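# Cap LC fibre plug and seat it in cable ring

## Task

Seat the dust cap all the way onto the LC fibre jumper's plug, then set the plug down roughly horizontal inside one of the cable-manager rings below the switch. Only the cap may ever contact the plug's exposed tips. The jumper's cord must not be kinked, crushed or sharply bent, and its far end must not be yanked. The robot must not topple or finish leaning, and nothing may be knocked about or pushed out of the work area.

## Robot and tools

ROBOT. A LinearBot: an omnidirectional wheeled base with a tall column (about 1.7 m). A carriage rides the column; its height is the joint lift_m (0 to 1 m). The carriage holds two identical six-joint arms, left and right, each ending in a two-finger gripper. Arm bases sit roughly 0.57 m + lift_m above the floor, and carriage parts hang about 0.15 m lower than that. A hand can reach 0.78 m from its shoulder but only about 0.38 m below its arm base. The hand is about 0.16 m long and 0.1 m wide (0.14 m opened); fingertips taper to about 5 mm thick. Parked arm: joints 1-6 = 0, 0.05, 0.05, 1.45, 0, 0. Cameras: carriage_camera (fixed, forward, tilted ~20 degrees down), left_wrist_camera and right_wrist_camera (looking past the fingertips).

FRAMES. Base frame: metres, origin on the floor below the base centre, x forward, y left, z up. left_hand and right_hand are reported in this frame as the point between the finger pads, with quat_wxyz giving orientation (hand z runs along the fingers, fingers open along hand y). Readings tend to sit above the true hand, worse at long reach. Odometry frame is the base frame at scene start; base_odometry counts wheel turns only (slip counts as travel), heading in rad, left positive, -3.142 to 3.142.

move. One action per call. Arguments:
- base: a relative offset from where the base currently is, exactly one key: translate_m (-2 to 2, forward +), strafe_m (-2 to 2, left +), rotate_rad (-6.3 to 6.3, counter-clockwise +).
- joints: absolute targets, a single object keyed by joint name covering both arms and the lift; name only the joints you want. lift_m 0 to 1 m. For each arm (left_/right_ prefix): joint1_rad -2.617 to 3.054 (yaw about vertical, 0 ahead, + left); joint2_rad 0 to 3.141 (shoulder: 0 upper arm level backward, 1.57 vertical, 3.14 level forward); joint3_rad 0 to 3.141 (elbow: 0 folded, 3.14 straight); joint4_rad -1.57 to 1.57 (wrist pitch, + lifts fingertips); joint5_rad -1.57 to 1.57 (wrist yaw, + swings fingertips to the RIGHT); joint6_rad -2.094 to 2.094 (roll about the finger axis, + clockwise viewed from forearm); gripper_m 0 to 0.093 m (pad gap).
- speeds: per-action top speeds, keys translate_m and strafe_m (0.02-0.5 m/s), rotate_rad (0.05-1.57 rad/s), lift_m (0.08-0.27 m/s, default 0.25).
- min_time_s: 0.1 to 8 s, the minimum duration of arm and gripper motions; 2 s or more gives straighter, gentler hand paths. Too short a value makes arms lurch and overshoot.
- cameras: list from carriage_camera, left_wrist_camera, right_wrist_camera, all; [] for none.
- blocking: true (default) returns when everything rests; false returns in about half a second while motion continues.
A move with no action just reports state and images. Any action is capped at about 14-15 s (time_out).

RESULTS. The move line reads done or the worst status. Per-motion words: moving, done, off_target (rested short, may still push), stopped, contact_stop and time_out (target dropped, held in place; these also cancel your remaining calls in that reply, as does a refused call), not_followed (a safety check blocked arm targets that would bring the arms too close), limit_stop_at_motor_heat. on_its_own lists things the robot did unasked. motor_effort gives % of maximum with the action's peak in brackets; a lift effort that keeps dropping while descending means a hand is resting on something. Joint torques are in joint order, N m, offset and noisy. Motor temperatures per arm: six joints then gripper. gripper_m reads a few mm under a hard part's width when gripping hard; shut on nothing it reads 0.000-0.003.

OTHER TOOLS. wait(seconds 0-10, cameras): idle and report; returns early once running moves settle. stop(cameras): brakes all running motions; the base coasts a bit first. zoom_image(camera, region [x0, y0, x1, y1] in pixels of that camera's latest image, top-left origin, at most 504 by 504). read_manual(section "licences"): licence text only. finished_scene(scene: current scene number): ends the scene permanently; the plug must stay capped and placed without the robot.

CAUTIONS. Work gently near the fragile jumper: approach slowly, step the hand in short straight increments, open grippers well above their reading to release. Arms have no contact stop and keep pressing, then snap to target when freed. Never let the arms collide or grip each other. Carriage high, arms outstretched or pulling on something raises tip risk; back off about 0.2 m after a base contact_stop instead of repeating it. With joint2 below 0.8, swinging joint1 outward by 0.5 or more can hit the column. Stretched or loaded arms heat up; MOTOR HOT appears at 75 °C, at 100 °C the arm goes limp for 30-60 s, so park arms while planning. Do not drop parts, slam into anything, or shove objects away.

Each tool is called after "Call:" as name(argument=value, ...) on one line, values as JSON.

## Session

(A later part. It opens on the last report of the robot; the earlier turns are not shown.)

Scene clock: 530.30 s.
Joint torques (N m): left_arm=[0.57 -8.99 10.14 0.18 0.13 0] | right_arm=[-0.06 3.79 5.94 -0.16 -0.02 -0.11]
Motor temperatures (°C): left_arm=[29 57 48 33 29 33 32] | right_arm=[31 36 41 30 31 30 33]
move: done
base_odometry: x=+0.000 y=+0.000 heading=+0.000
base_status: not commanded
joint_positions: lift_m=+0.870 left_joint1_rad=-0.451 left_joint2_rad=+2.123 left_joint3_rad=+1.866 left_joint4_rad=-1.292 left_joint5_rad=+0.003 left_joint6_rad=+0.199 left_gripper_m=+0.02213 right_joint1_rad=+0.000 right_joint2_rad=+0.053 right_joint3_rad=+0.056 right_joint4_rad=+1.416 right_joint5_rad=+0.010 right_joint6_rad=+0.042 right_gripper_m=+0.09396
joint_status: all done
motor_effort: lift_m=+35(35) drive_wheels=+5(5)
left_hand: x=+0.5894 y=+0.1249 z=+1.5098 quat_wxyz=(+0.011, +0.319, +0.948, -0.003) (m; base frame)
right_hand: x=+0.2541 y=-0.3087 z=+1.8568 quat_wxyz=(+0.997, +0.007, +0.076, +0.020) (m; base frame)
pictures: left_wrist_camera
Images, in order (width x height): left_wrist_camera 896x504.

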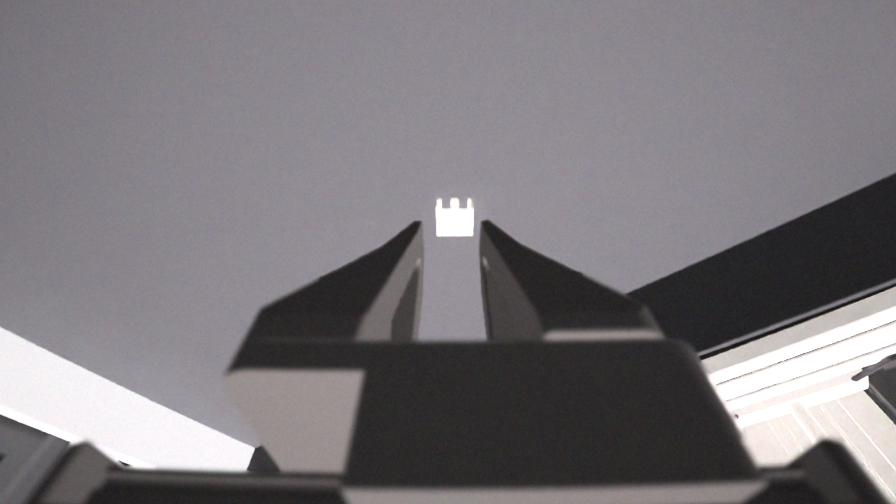

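Call:
move(joints={"lift_m": 0.8615}, speeds={"lift_m": 0.08}, cameras=["left_wrist_camera"])

Call:
zoom_image(camera="left_wrist_camera", region=[380, 160, 520, 280])

Scene clock: 538.23 s.
Joint torques (N m): left_arm=[0.57 -9.5 9.5 0.22 0.15 0] | right_arm=[-0.05 3.84 5.93 -0.17 -0.02 -0.11]
Motor temperatures (°C): left_arm=[29 56 49 33 29 33 32] | right_arm=[31 36 41 30 31 30 33]
move: done
base_odometry: x=+0.000 y=+0.000 heading=+0.000
base_status: not commanded
joint_positions: lift_m=+0.862 left_joint1_rad=-0.451 left_joint2_rad=+2.129 left_joint3_rad=+1.873 left_joint4_rad=-1.296 left_joint5_rad=+0.003 left_joint6_rad=+0.199 left_gripper_m=+0.02213 right_joint1_rad=+0.000 right_joint2_rad=+0.053 right_joint3_rad=+0.056 right_joint4_rad=+1.416 right_joint5_rad=+0.010 right_joint6_rad=+0.042 right_gripper_m=+0.09396
joint_status: all done
motor_effort: lift_m=+34(36) drive_wheels=+0(4)
left_hand: x=+0.5900 y=+0.1246 z=+1.5013 quat_wxyz=(+0.009, +0.319, +0.948, -0.003) (m; base frame)
right_hand: x=+0.2541 y=-0.3087 z=+1.8488 quat_wxyz=(+0.997, +0.007, +0.076, +0.020) (m; base frame)
pictures: left_wrist_camera
Images, in order (width x height): left_wrist_camera 896x504.

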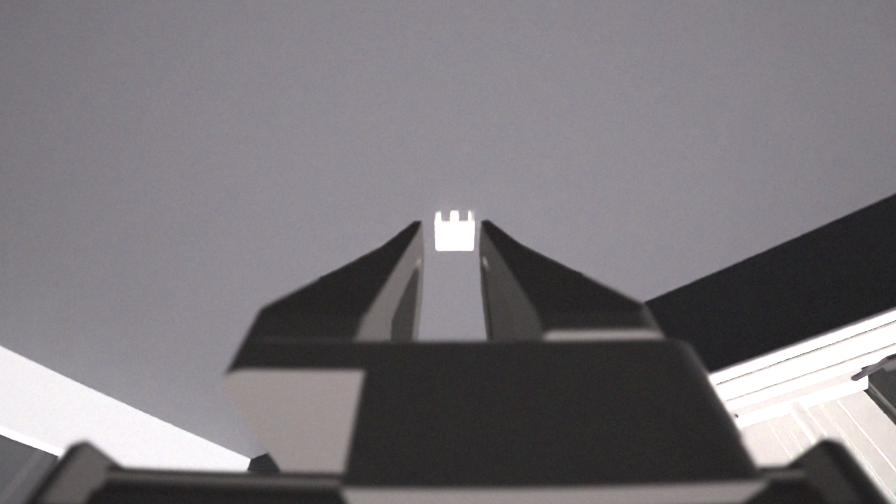

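Scaled by 3.600 from the camera's 896x504 image, which has a finer 1280x720 frame.

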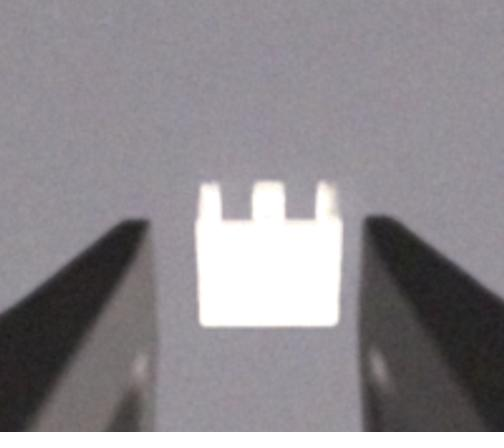

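Call:
move(joints={"left_gripper_m": 0.0155}, min_time_s=1, cameras=["left_wrist_camera"])

Call:
zoom_image(camera="left_wrist_camera", region=[380, 160, 520, 280])

Call:
move(joints={"left_gripper_m": 0.0125}, min_time_s=1, cameras=["left_wrist_camera"])

Call:
zoom_image(camera="left_wrist_camera", region=[380, 160, 520, 280])

Scene clock: 546.43 s.
Joint torques (N m): left_arm=[0.59 -9.51 9.5 0.22 0.14 0] | right_arm=[-0.06 3.79 5.91 -0.17 -0.02 -0.11]
Motor temperatures (°C): left_arm=[29 56 49 33 29 33 32] | right_arm=[31 36 41 30 31 30 33]
move: done
base_odometry: x=+0.000 y=+0.000 heading=+0.000
base_status: not commanded
joint_positions: lift_m=+0.862 left_joint1_rad=-0.451 left_joint2_rad=+2.129 left_joint3_rad=+1.873 left_joint4_rad=-1.296 left_joint5_rad=+0.003 left_joint6_rad=+0.199 left_gripper_m=+0.01563 right_joint1_rad=+0.000 right_joint2_rad=+0.053 right_joint3_rad=+0.056 right_joint4_rad=+1.416 right_joint5_rad=+0.010 right_joint6_rad=+0.042 right_gripper_m=+0.09396
joint_status: all done
motor_effort: lift_m=+34(34) drive_wheels=+1(7)
left_hand: x=+0.5899 y=+0.1246 z=+1.5012 quat_wxyz=(+0.009, +0.319, +0.948, -0.003) (m; base frame)
right_hand: x=+0.2541 y=-0.3087 z=+1.8488 quat_wxyz=(+0.997, +0.007, +0.076, +0.020) (m; base frame)
pictures: left_wrist_camera
Images, in order (width x height): left_wrist_camera 896x504.

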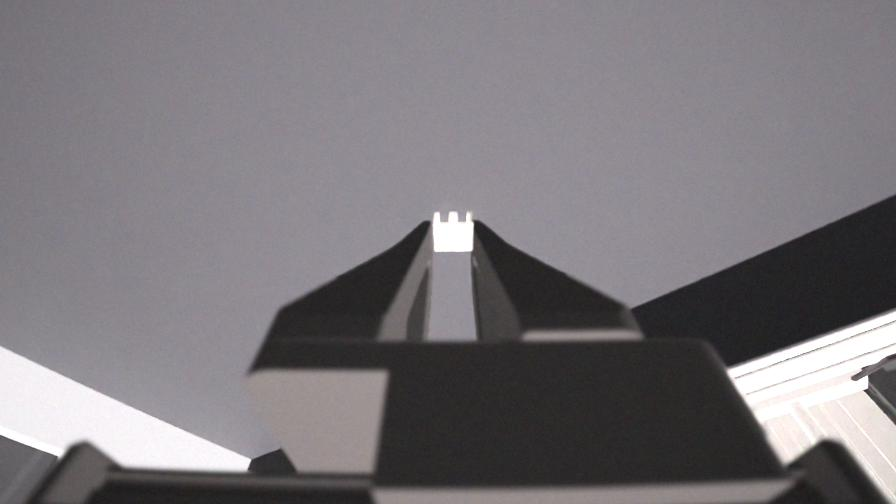

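Scaled by 3.600 from the camera's 896x504 image, which has a finer 1280x720 frame.

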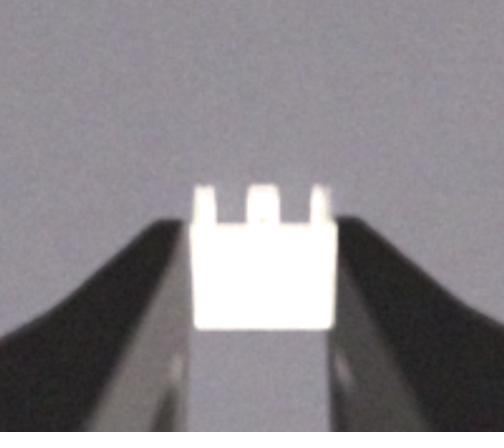

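Scene clock: 547.73 s.
Joint torques (N m): left_arm=[0.58 -9.52 9.46 0.22 0.14 0] | right_arm=[-0.06 3.78 5.93 -0.16 -0.02 -0.11]
Motor temperatures (°C): left_arm=[29 56 49 33 29 33 32] | right_arm=[31 36 41 30 31 30 33]
move: done
base_odometry: x=+0.000 y=+0.000 heading=+0.000
base_status: not commanded
joint_positions: lift_m=+0.862 left_joint1_rad=-0.451 left_joint2_rad=+2.129 left_joint3_rad=+1.873 left_joint4_rad=-1.296 left_joint5_rad=+0.003 left_joint6_rad=+0.199 left_gripper_m=+0.01252 right_joint1_rad=+0.000 right_joint2_rad=+0.053 right_joint3_rad=+0.056 right_joint4_rad=+1.416 right_joint5_rad=+0.010 right_joint6_rad=+0.042 right_gripper_m=+0.09396
joint_status: all done
motor_effort: lift_m=+34(34) drive_wheels=+1(5)
left_hand: x=+0.5899 y=+0.1246 z=+1.5012 quat_wxyz=(+0.009, +0.319, +0.948, -0.003) (m; base frame)
right_hand: x=+0.2541 y=-0.3087 z=+1.8488 quat_wxyz=(+0.997, +0.007, +0.076, +0.020) (m; base frame)
pictures: left_wrist_camera
Images, in order (width x height): left_wrist_camera 896x504.

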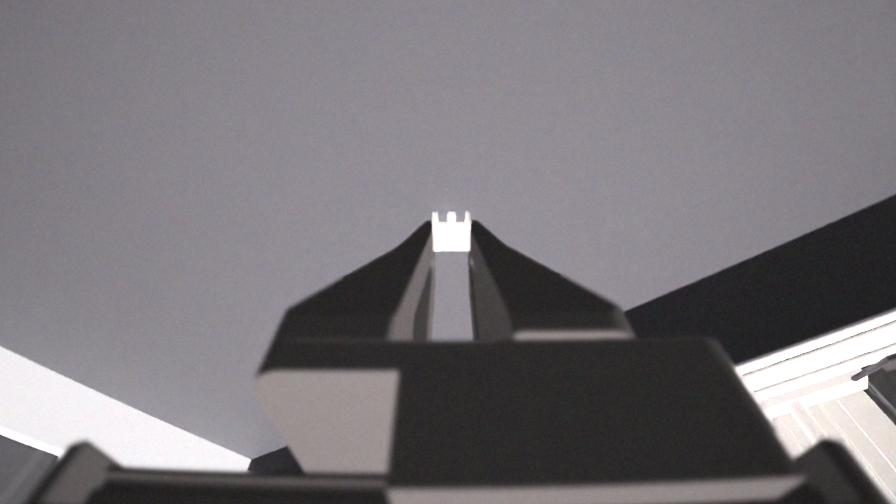

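Scaled by 3.600 from the camera's 896x504 image, which has a finer 1280x720 frame.

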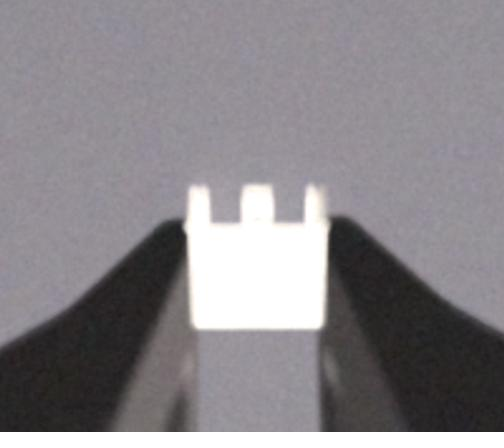

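Call:
move(joints={"left_gripper_m": 0.0085}, min_time_s=1, cameras=["left_wrist_camera"])

Call:
zoom_image(camera="left_wrist_camera", region=[380, 160, 520, 280])

Scene clock: 552.27 s.
Joint torques (N m): left_arm=[0.58 -9.52 9.47 0.21 0.14 0] | right_arm=[-0.05 3.77 5.91 -0.16 -0.02 -0.11]
Motor temperatures (°C): left_arm=[29 56 50 33 29 33 32] | right_arm=[31 36 41 30 31 30 33]
move: off_target
base_odometry: x=+0.000 y=+0.000 heading=+0.000
base_status: not commanded
joint_positions: lift_m=+0.862 left_joint1_rad=-0.451 left_joint2_rad=+2.129 left_joint3_rad=+1.873 left_joint4_rad=-1.296 left_joint5_rad=+0.003 left_joint6_rad=+0.199 left_gripper_m=+0.01251 right_joint1_rad=+0.000 right_joint2_rad=+0.053 right_joint3_rad=+0.056 right_joint4_rad=+1.416 right_joint5_rad=+0.010 right_joint6_rad=+0.042 right_gripper_m=+0.09396
joint_status: left_gripper_m off_target (ended at +0.01251, target +0.00850)
motor_effort: lift_m=+34(34) drive_wheels=+1(3)
left_hand: x=+0.5899 y=+0.1246 z=+1.5012 quat_wxyz=(+0.009, +0.319, +0.948, -0.003) (m; base frame)
right_hand: x=+0.2541 y=-0.3087 z=+1.8488 quat_wxyz=(+0.997, +0.007, +0.076, +0.020) (m; base frame)
pictures: left_wrist_camera
Images, in order (width x height): left_wrist_camera 896x504.

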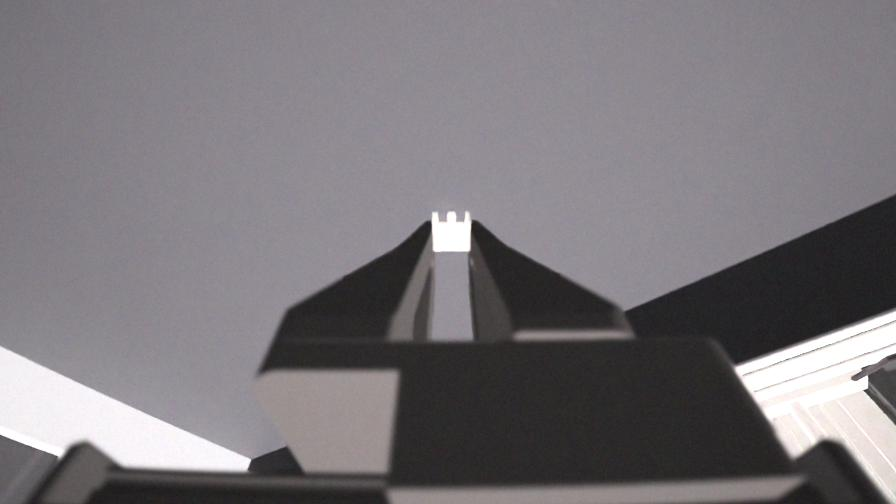

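Scaled by 3.600 from the camera's 896x504 image, which has a finer 1280x720 frame.

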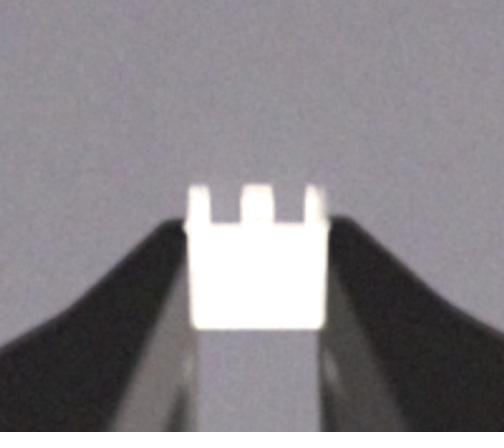

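Call:
move(joints={"lift_m": 0.9}, speeds={"lift_m": 0.1}, cameras=["left_wrist_camera", "carriage_camera"])

Call:
zoom_image(camera="left_wrist_camera", region=[380, 160, 520, 280])

Scene clock: 588.87 s.
Joint torques (N m): left_arm=[0.57 -9.89 9.16 0.22 0.14 -0.01] | right_arm=[-0.03 3.79 5.96 -0.14 -0.02 -0.11]
Motor temperatures (°C): left_arm=[29 56 51 32 29 33 33] | right_arm=[31 36 41 30 31 30 33]
move: done
base_odometry: x=+0.000 y=+0.000 heading=+0.000
base_status: not commanded
joint_positions: lift_m=+0.900 left_joint1_rad=-0.451 left_joint2_rad=+2.133 left_joint3_rad=+1.877 left_joint4_rad=-1.298 left_joint5_rad=+0.003 left_joint6_rad=+0.199 left_gripper_m=+0.01250 right_joint1_rad=+0.000 right_joint2_rad=+0.053 right_joint3_rad=+0.056 right_joint4_rad=+1.416 right_joint5_rad=+0.010 right_joint6_rad=+0.042 right_gripper_m=+0.09396
joint_status: all done
motor_effort: lift_m=+35(43) drive_wheels=+4(7)
left_hand: x=+0.5903 y=+0.1245 z=+1.5390 quat_wxyz=(+0.008, +0.319, +0.948, -0.003) (m; base frame)
right_hand: x=+0.2541 y=-0.3087 z=+1.8873 quat_wxyz=(+0.997, +0.007, +0.076, +0.020) (m; base frame)
pictures: carriage_camera, left_wrist_camera
Images, in order (width x height): carriage_camera 896x504, left_wrist_camera 896x504.

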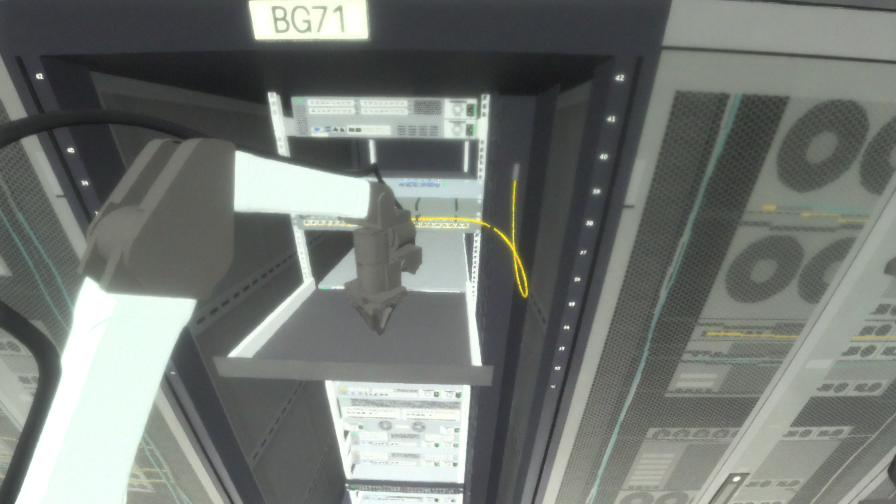

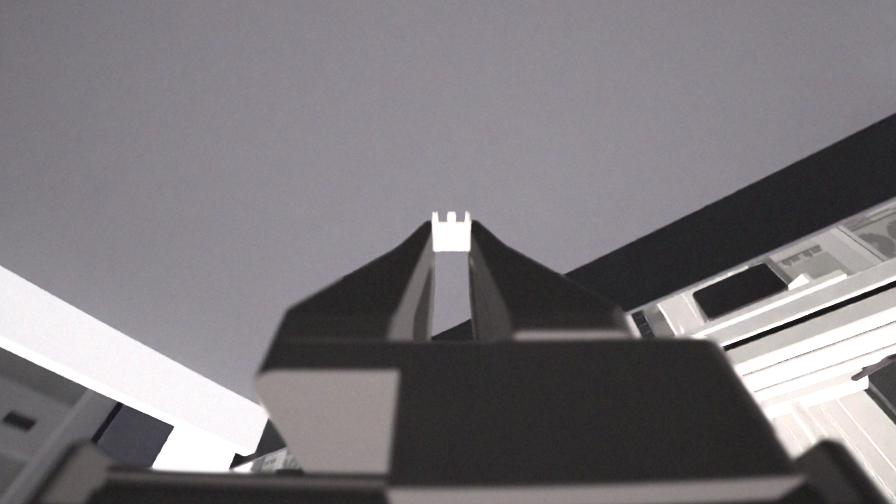

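Scaled by 3.600 from the camera's 896x504 image, which has a finer 1280x720 frame.

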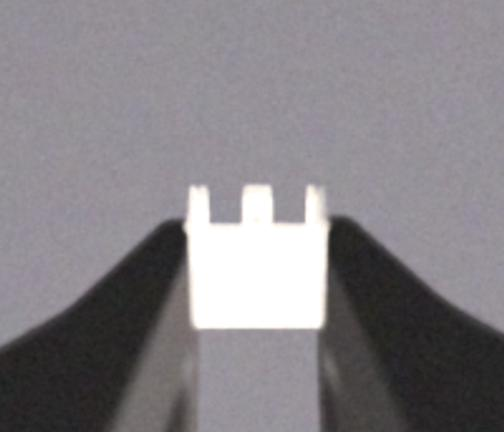

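Call:
move(joints={"lift_m": 1.0})

Call:
move(joints={"left_joint1_rad": 0.0, "left_joint2_rad": 1.5, "left_joint3_rad": 1.45, "left_joint4_rad": -1.52, "left_joint5_rad": 0.0, "left_joint6_rad": 1.57}, min_time_s=2.5, cameras=["left_wrist_camera", "carriage_camera"])

Call:
zoom_image(camera="left_wrist_camera", region=[380, 160, 520, 280])

Scene clock: 599.83 s.
Joint torques (N m): left_arm=[0.57 -10 8.94 0.23 0.15 0] | right_arm=[-0.05 3.79 5.93 -0.16 -0.02 -0.12]
Motor temperatures (°C): left_arm=[29 55 52 32 29 33 34] | right_arm=[31 36 41 30 31 30 33]
move: done
base_odometry: x=+0.000 y=+0.000 heading=+0.000
base_status: not commanded
joint_positions: lift_m=+1.000 left_joint1_rad=-0.451 left_joint2_rad=+2.135 left_joint3_rad=+1.879 left_joint4_rad=-1.299 left_joint5_rad=+0.003 left_joint6_rad=+0.199 left_gripper_m=+0.01250 right_joint1_rad=+0.000 right_joint2_rad=+0.053 right_joint3_rad=+0.056 right_joint4_rad=+1.416 right_joint5_rad=+0.010 right_joint6_rad=+0.042 right_gripper_m=+0.09396
joint_status: all done
motor_effort: lift_m=+35(43) drive_wheels=+4(4)
left_hand: x=+0.5907 y=+0.1243 z=+1.6388 quat_wxyz=(+0.008, +0.319, +0.948, -0.003) (m; base frame)
right_hand: x=+0.2541 y=-0.3087 z=+1.9873 quat_wxyz=(+0.997, +0.007, +0.076, +0.020) (m; base frame)
pictures: none

Scene clock: 602.70 s.
Joint torques (N m): left_arm=[0.68 -7.16 5.42 0.05 0.1 0.12] | right_arm=[-0.05 3.78 5.91 -0.16 -0.02 -0.12]
Motor temperatures (°C): left_arm=[29 55 52 32 29 33 34] | right_arm=[31 36 41 30 31 30 33]
move: done
base_odometry: x=+0.000 y=+0.000 heading=+0.000
base_status: not commanded
joint_positions: lift_m=+1.000 left_joint1_rad=-0.008 left_joint2_rad=+1.525 left_joint3_rad=+1.465 left_joint4_rad=-1.509 left_joint5_rad=+0.003 left_joint6_rad=+1.557 left_gripper_m=+0.01250 right_joint1_rad=+0.000 right_joint2_rad=+0.053 right_joint3_rad=+0.056 right_joint4_rad=+1.416 right_joint5_rad=+0.010 right_joint6_rad=+0.042 right_gripper_m=+0.09396
joint_status: all done
motor_effort: lift_m=+35(35) drive_wheels=+0(5)
left_hand: x=+0.4718 y=+0.3044 z=+1.7285 quat_wxyz=(+0.002, +0.705, +0.709, +0.000) (m; base frame)
right_hand: x=+0.2541 y=-0.3087 z=+1.9873 quat_wxyz=(+0.997, +0.007, +0.076, +0.020) (m; base frame)
pictures: carriage_camera, left_wrist_camera
Images, in order (width x height): carriage_camera 896x504, left_wrist_camera 896x504.

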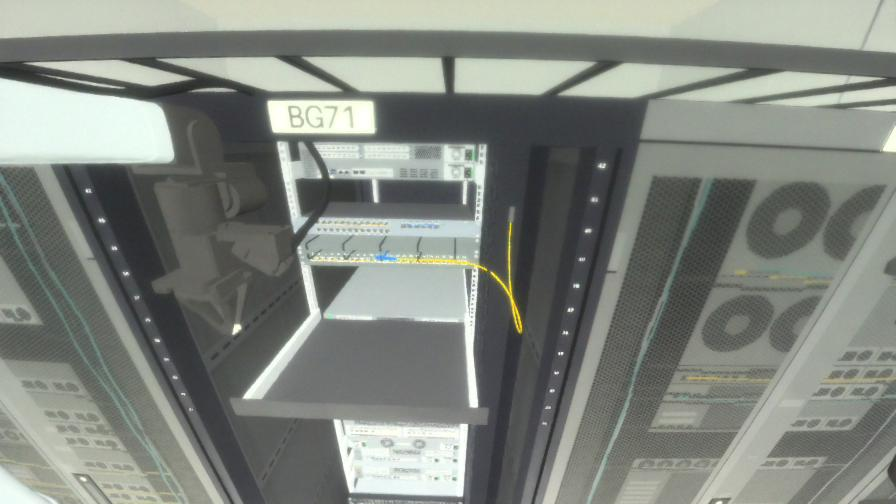

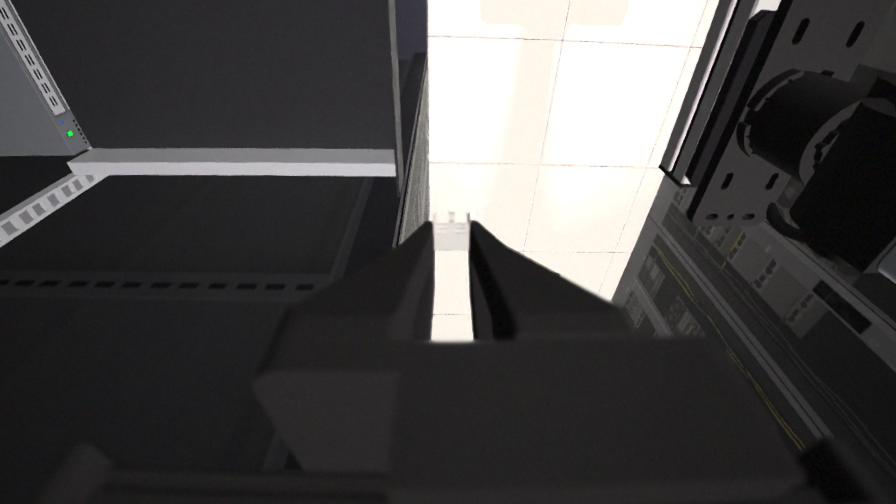

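Scaled by 3.600 from the camera's 896x504 image, which has a finer 1280x720 frame.

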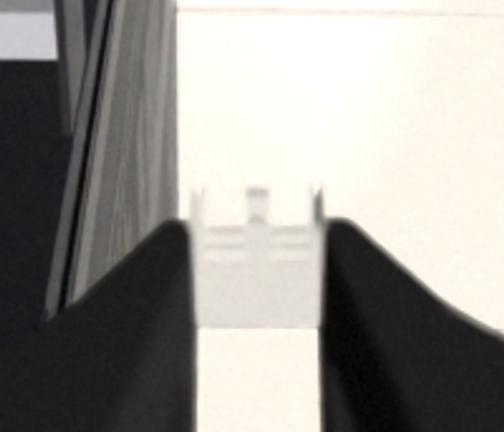

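Call:
move(joints={"left_joint1_rad": 0.0, "left_joint2_rad": 0.1, "left_joint3_rad": 0.1, "left_joint4_rad": 1.4, "left_joint5_rad": 0.0, "left_joint6_rad": 1.57}, min_time_s=2.5)

Call:
move(base={"strafe_m": 0.12}, speeds={"strafe_m": 0.1}, cameras=["all"])

Scene clock: 668.47 s.
Joint torques (N m): left_arm=[0.7 2.63 5.12 0.08 -0.04 0.1] | right_arm=[-0.06 3.77 5.93 -0.17 -0.02 -0.11]
Motor temperatures (°C): left_arm=[29 48 48 32 29 33 34] | right_arm=[31 36 42 30 31 30 33]
move: done
base_odometry: x=+0.000 y=+0.000 heading=+0.000
base_status: not commanded
joint_positions: lift_m=+1.000 left_joint1_rad=-0.008 left_joint2_rad=+0.109 left_joint3_rad=+0.115 left_joint4_rad=+1.387 left_joint5_rad=+0.003 left_joint6_rad=+1.560 left_gripper_m=+0.01250 right_joint1_rad=+0.000 right_joint2_rad=+0.053 right_joint3_rad=+0.056 right_joint4_rad=+1.416 right_joint5_rad=+0.010 right_joint6_rad=+0.042 right_gripper_m=+0.09396
joint_status: all done
motor_effort: lift_m=+35(35) drive_wheels=+1(6)
left_hand: x=+0.2614 y=+0.3060 z=+2.0017 quat_wxyz=(+0.711, +0.064, +0.062, +0.698) (m; base frame)
right_hand: x=+0.2541 y=-0.3087 z=+1.9873 quat_wxyz=(+0.997, +0.007, +0.076, +0.020) (m; base frame)
pictures: none

Scene clock: 670.37 s.
Joint torques (N m): left_arm=[0.57 2.65 5.09 0.05 -0.04 0.1] | right_arm=[-0.09 3.79 5.93 -0.16 -0.02 -0.12]
move: done
base_odometry: x=+0.000 y=+0.120 heading=+0.001
base_status: done
joint_positions: lift_m=+1.000 left_joint1_rad=-0.007 left_joint2_rad=+0.109 left_joint3_rad=+0.115 left_joint4_rad=+1.390 left_joint5_rad=+0.003 left_joint6_rad=+1.560 left_gripper_m=+0.01250 right_joint1_rad=-0.001 right_joint2_rad=+0.053 right_joint3_rad=+0.056 right_joint4_rad=+1.416 right_joint5_rad=+0.010 right_joint6_rad=+0.042 right_gripper_m=+0.09396
joint_status: not commanded
motor_effort: lift_m=+35(35) drive_wheels=-3(12)
left_hand: x=+0.2607 y=+0.3061 z=+2.0018 quat_wxyz=(+0.711, +0.063, +0.061, +0.698) (m; base frame)
right_hand: x=+0.2541 y=-0.3087 z=+1.9873 quat_wxyz=(+0.997, +0.007, +0.076, +0.020) (m; base frame)
pictures: carriage_camera, left_wrist_camera, right_wrist_camera
Images, in order (width x height): carriage_camera 896x504, left_wrist_camera 896x504, right_wrist_camera 896x504.

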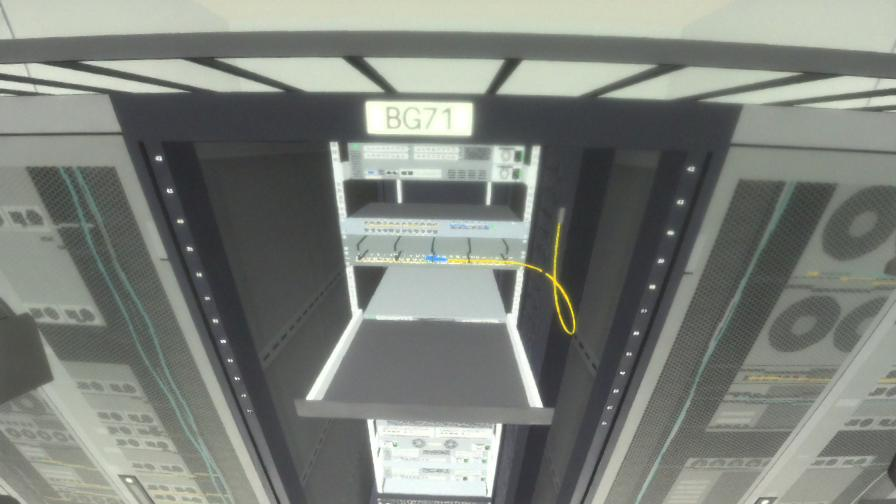

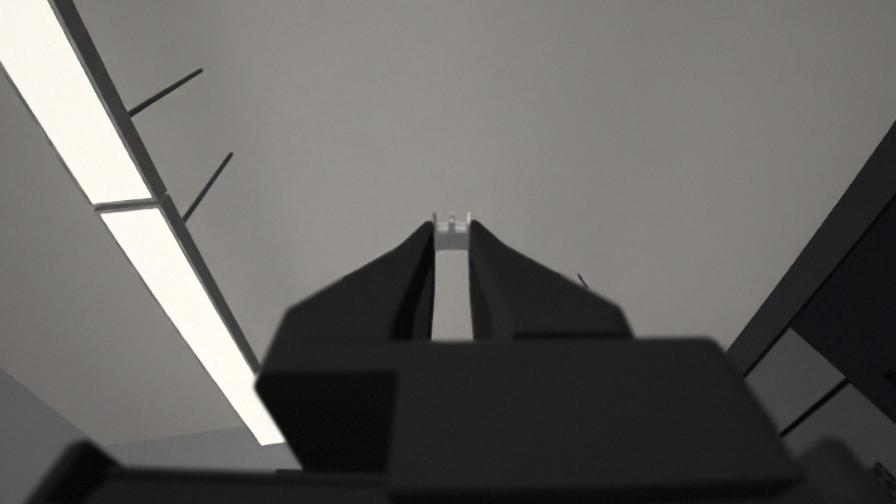

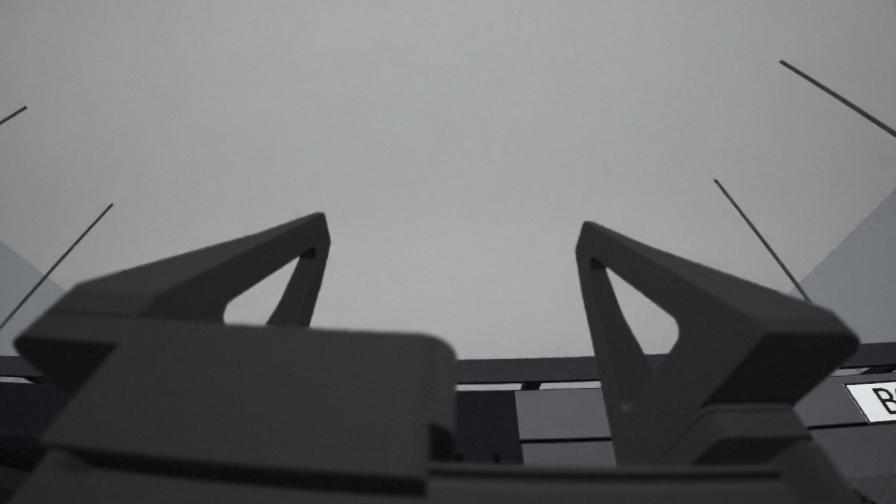

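Call:
move(base={"translate_m": 0.13}, speeds={"translate_m": 0.1}, cameras=["all"])

Call:
zoom_image(camera="carriage_camera", region=[310, 190, 560, 330])

Call:
zoom_image(camera="carriage_camera", region=[380, 210, 500, 280])

Scene clock: 678.73 s.
Joint torques (N m): left_arm=[0.59 2.63 5.11 -0.05 -0.04 0.1] | right_arm=[-0.05 3.78 5.93 -0.17 -0.02 -0.12]
move: done
base_odometry: x=+0.130 y=+0.120 heading=+0.001
base_status: done
joint_positions: lift_m=+1.000 left_joint1_rad=-0.007 left_joint2_rad=+0.109 left_joint3_rad=+0.115 left_joint4_rad=+1.396 left_joint5_rad=+0.003 left_joint6_rad=+1.560 left_gripper_m=+0.01250 right_joint1_rad=-0.001 right_joint2_rad=+0.053 right_joint3_rad=+0.056 right_joint4_rad=+1.416 right_joint5_rad=+0.010 right_joint6_rad=+0.042 right_gripper_m=+0.09396
joint_status: not commanded
motor_effort: lift_m=+35(35) drive_wheels=+3(11)
left_hand: x=+0.2591 y=+0.3061 z=+2.0021 quat_wxyz=(+0.711, +0.061, +0.059, +0.698) (m; base frame)
right_hand: x=+0.2541 y=-0.3087 z=+1.9873 quat_wxyz=(+0.997, +0.007, +0.076, +0.020) (m; base frame)
pictures: carriage_camera, left_wrist_camera, right_wrist_camera
Images, in order (width x height): carriage_camera 896x504, left_wrist_camera 896x504, right_wrist_camera 896x504.

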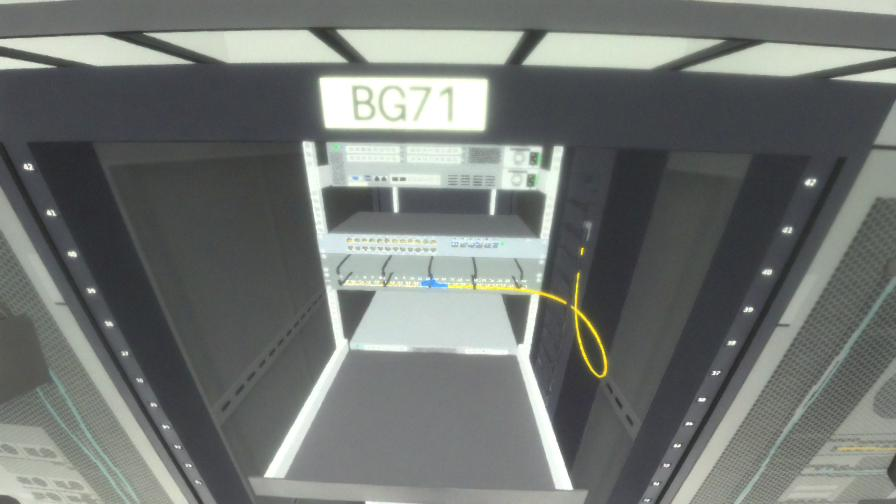

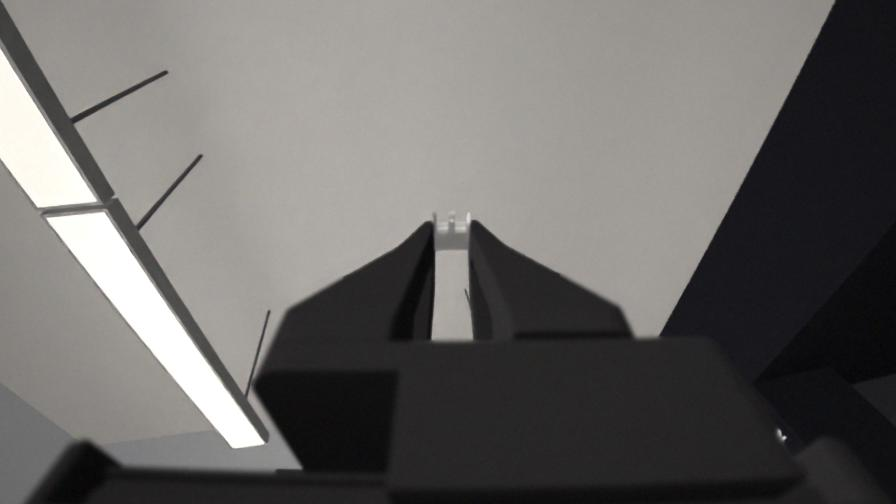

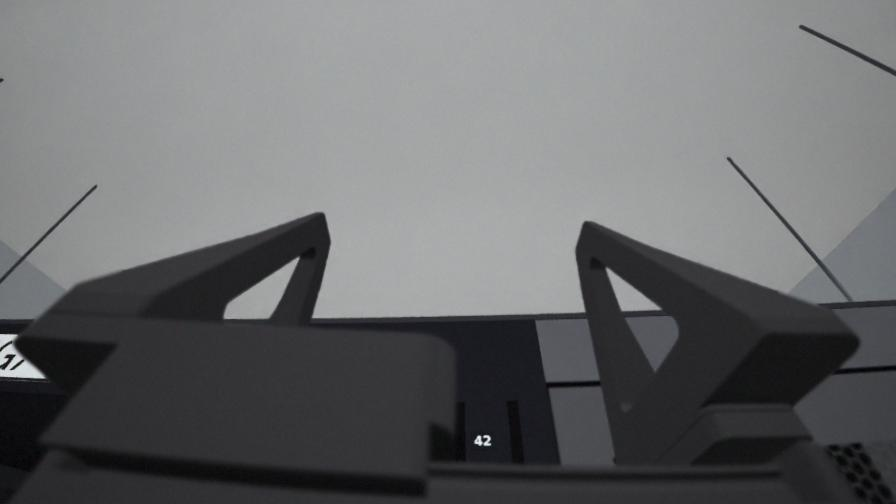

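Scaled by 2.016 from the camera's 896x504 image, which has a finer 1280x720 frame.

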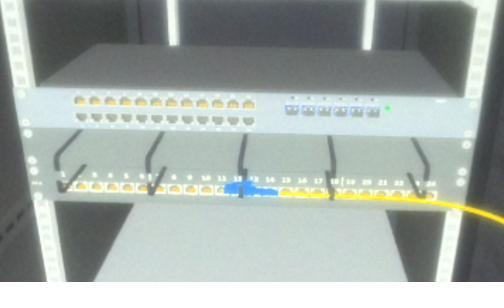

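Scaled by 4.200 from the camera's 896x504 image, which has a finer 1280x720 frame.

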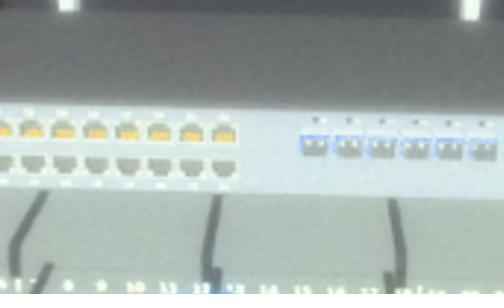

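Call:
move(joints={"right_joint1_rad": 0.73, "right_joint2_rad": 1.1, "right_joint3_rad": 0.35, "right_joint4_rad": 0.65, "right_joint5_rad": 0.0, "right_joint6_rad": 0.0}, min_time_s=2.5, cameras=["right_wrist_camera", "carriage_camera"])

Call:
zoom_image(camera="right_wrist_camera", region=[300, 100, 600, 270])

Scene clock: 697.63 s.
Joint torques (N m): left_arm=[0.59 2.86 5.49 -0.1 -0.04 0.1] | right_arm=[-0.18 -3.71 7.1 2.47 0.11 0]
Motor temperatures (°C): left_arm=[29 45 48 31 29 33 35] | right_arm=[31 37 42 35 32 31 33]
move: done
base_odometry: x=+0.130 y=+0.120 heading=+0.001
base_status: not commanded
joint_positions: lift_m=+1.000 left_joint1_rad=-0.007 left_joint2_rad=+0.106 left_joint3_rad=+0.111 left_joint4_rad=+1.399 left_joint5_rad=+0.003 left_joint6_rad=+1.560 left_gripper_m=+0.01250 right_joint1_rad=+0.732 right_joint2_rad=+1.106 right_joint3_rad=+0.353 right_joint4_rad=+0.667 right_joint5_rad=-0.010 right_joint6_rad=-0.010 right_gripper_m=+0.09385
joint_status: all done
motor_effort: lift_m=+35(35) drive_wheels=+6(13)
left_hand: x=+0.2586 y=+0.3061 z=+2.0011 quat_wxyz=(+0.711, +0.060, +0.058, +0.698) (m; base frame)
right_hand: x=+0.4883 y=-0.0594 z=+1.7585 quat_wxyz=(+0.631, -0.270, +0.685, +0.242) (m; base frame)
pictures: carriage_camera, right_wrist_camera
Images, in order (width x height): carriage_camera 896x504, right_wrist_camera 896x504.

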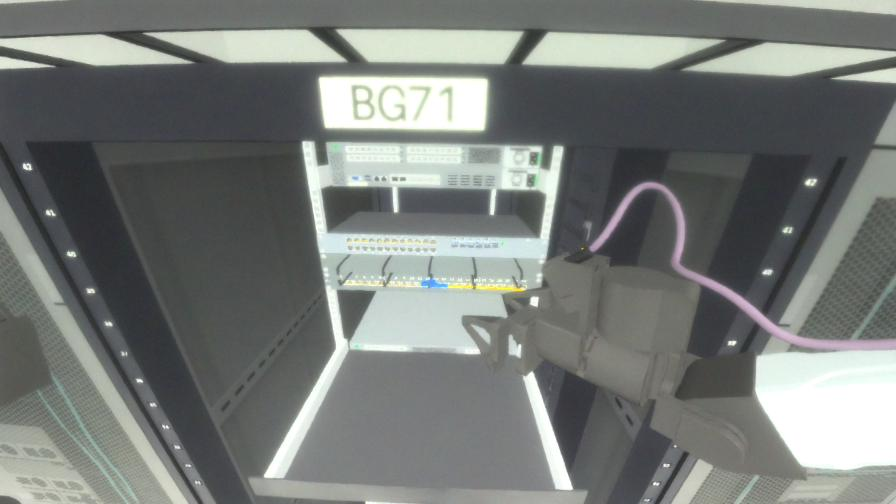

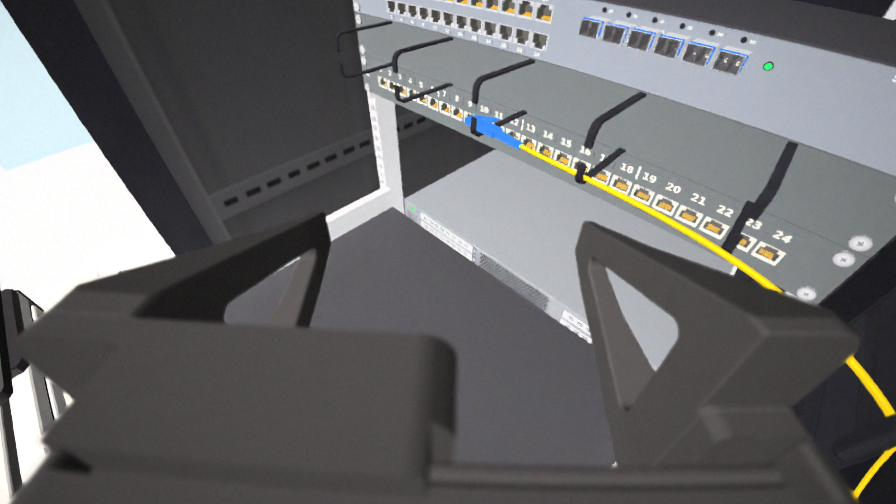

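Scaled by 1.680 from the camera's 896x504 image, which has a finer 1280x720 frame.

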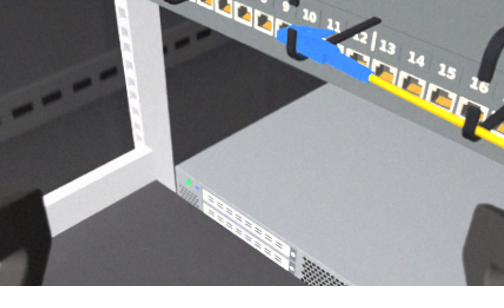

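Call:
zoom_image(camera="right_wrist_camera", region=[430, 50, 630, 190])

Call:
zoom_image(camera="right_wrist_camera", region=[455, 85, 545, 155])

Scaled by 2.520 from the camera's 896x504 image, which has a finer 1280x720 frame.

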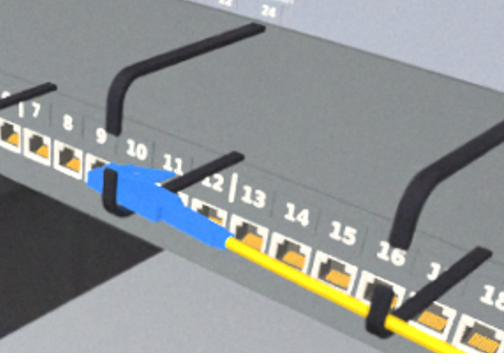

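Scaled by 5.600 from the camera's 896x504 image, which has a finer 1280x720 frame.

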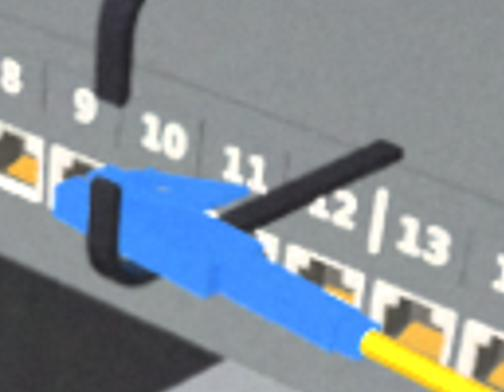

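Call:
move(joints={"lift_m": 0.85, "right_joint1_rad": 0.897, "right_joint2_rad": 1.193, "right_joint3_rad": 0.9, "right_joint4_rad": 0.2, "right_joint5_rad": 0.497, "right_joint6_rad": 0.0}, min_time_s=2, cameras=["right_wrist_camera", "carriage_camera"])

Call:
zoom_image(camera="right_wrist_camera", region=[300, 60, 600, 230])

Scene clock: 822.40 s.
Joint torques (N m): left_arm=[0.61 2.92 5.59 -0.06 -0.04 0.1] | right_arm=[0.59 -3.54 10.4 2.37 0.15 -0.01]
Motor temperatures (°C): left_arm=[29 41 46 31 29 33 35] | right_arm=[31 36 45 42 31 30 33]
move: done
base_odometry: x=+0.130 y=+0.120 heading=+0.001
base_status: not commanded
joint_positions: lift_m=+0.850 left_joint1_rad=-0.007 left_joint2_rad=+0.105 left_joint3_rad=+0.109 left_joint4_rad=+1.399 left_joint5_rad=+0.003 left_joint6_rad=+1.560 left_gripper_m=+0.01250 right_joint1_rad=+0.891 right_joint2_rad=+1.182 right_joint3_rad=+0.873 right_joint4_rad=+0.219 right_joint5_rad=+0.486 right_joint6_rad=-0.008 right_gripper_m=+0.09385
joint_status: all done
motor_effort: lift_m=+35(35) drive_wheels=+5(7)
left_hand: x=+0.2590 y=+0.3061 z=+1.8508 quat_wxyz=(+0.711, +0.060, +0.058, +0.698) (m; base frame)
right_hand: x=+0.5291 y=-0.0482 z=+1.7242 quat_wxyz=(+0.668, -0.165, +0.716, +0.119) (m; base frame)
pictures: carriage_camera, right_wrist_camera
Images, in order (width x height): carriage_camera 896x504, right_wrist_camera 896x504.

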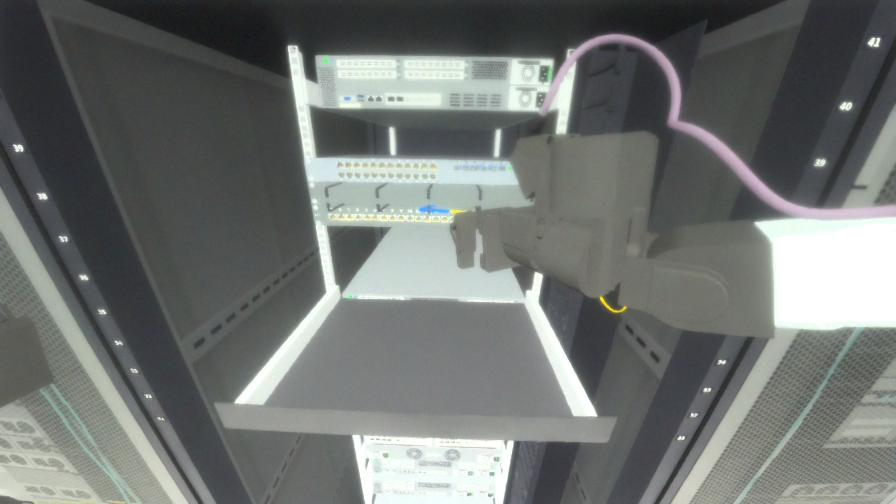

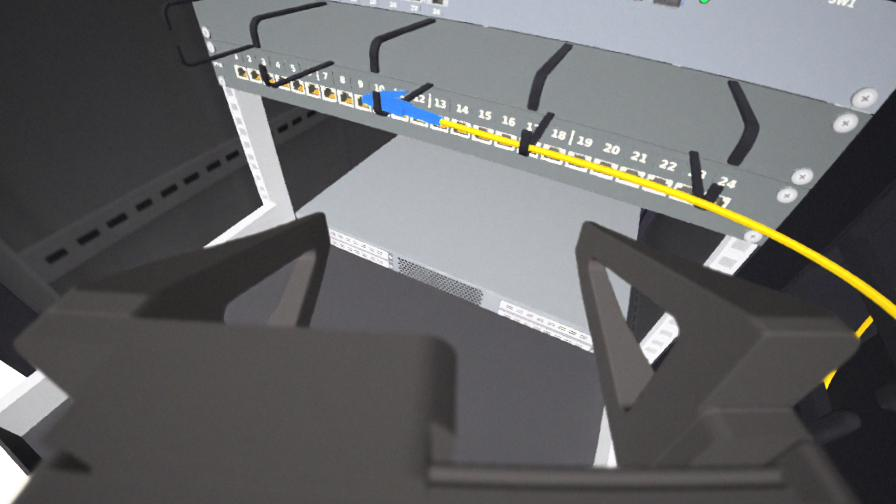

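Scaled by 1.680 from the camera's 896x504 image, which has a finer 1280x720 frame.

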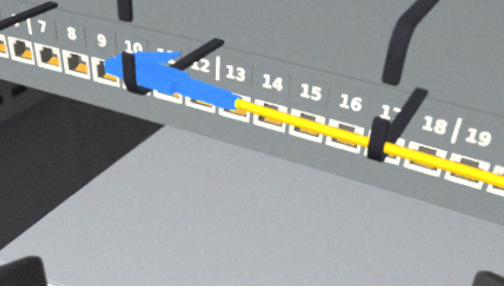

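Call:
zoom_image(camera="right_wrist_camera", region=[350, 60, 450, 140])

Scaled by 5.040 from the camera's 896x504 image, which has a finer 1280x720 frame.

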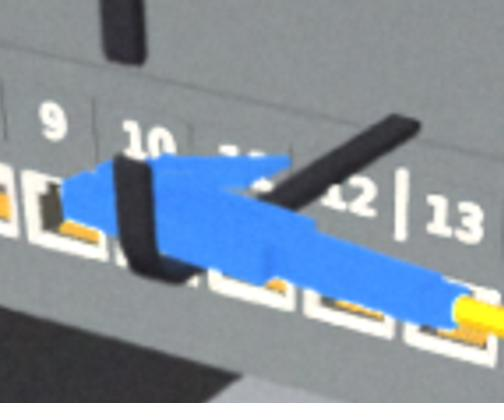

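Call:
move(joints={"right_joint1_rad": 0.837, "right_joint2_rad": 1.274, "right_joint3_rad": 0.855, "right_joint4_rad": 0.44, "right_joint5_rad": 0.295, "right_joint6_rad": -1.57, "right_gripper_m": 0.06}, min_time_s=2, cameras=["right_wrist_camera", "carriage_camera"])

Call:
zoom_image(camera="right_wrist_camera", region=[350, 0, 650, 260])

Scene clock: 916.87 s.
Joint torques (N m): left_arm=[0.58 2.93 5.59 -0.07 -0.03 0.09] | right_arm=[-0.68 -4.18 6.43 2.63 -0.12 -0.15]
move: done
base_odometry: x=+0.130 y=+0.120 heading=+0.001
base_status: not commanded
joint_positions: lift_m=+0.850 left_joint1_rad=-0.007 left_joint2_rad=+0.105 left_joint3_rad=+0.109 left_joint4_rad=+1.399 left_joint5_rad=+0.003 left_joint6_rad=+1.560 left_gripper_m=+0.01250 right_joint1_rad=+0.843 right_joint2_rad=+1.262 right_joint3_rad=+0.873 right_joint4_rad=+0.439 right_joint5_rad=+0.305 right_joint6_rad=-1.558 right_gripper_m=+0.06014
joint_status: all done
motor_effort: lift_m=+35(35) drive_wheels=+4(7)
left_hand: x=+0.2590 y=+0.3061 z=+1.8508 quat_wxyz=(+0.711, +0.060, +0.058, +0.698) (m; base frame)
right_hand: x=+0.5395 y=-0.0213 z=+1.7439 quat_wxyz=(+0.635, -0.595, +0.349, -0.349) (m; base frame)
pictures: carriage_camera, right_wrist_camera
Images, in order (width x height): carriage_camera 896x504, right_wrist_camera 896x504.

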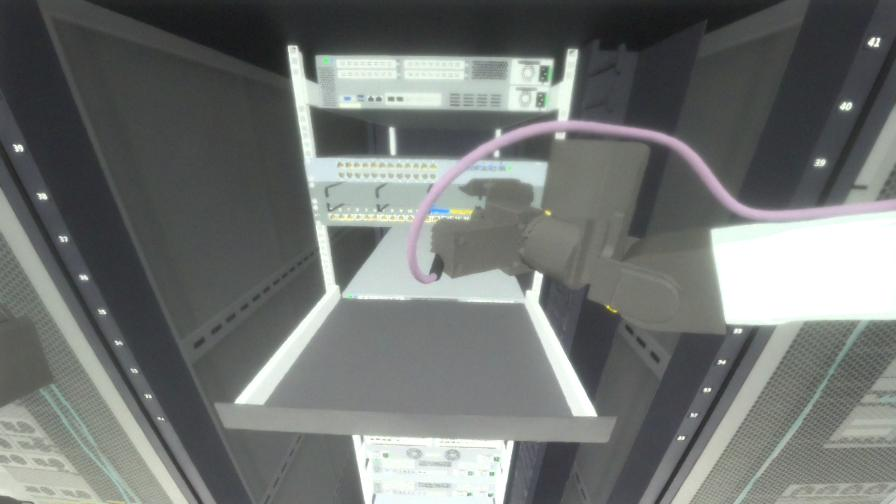

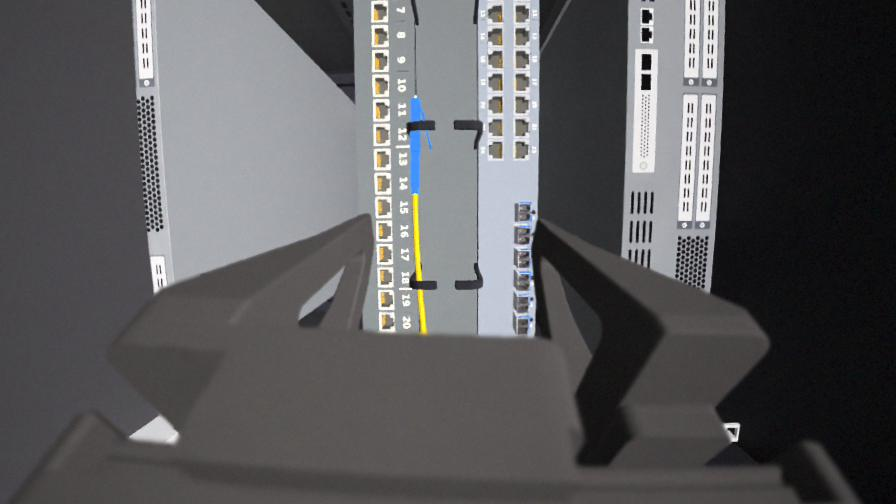

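Scaled by 1.680 from the camera's 896x504 image, which has a finer 1280x720 frame.

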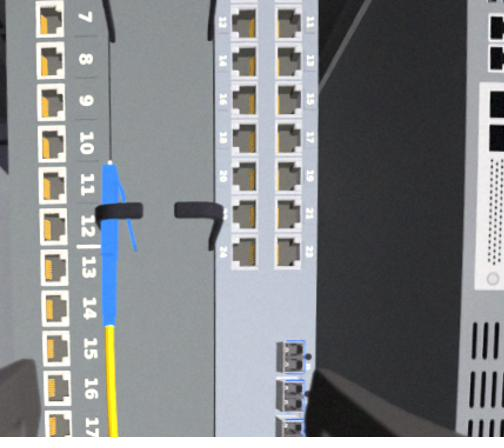

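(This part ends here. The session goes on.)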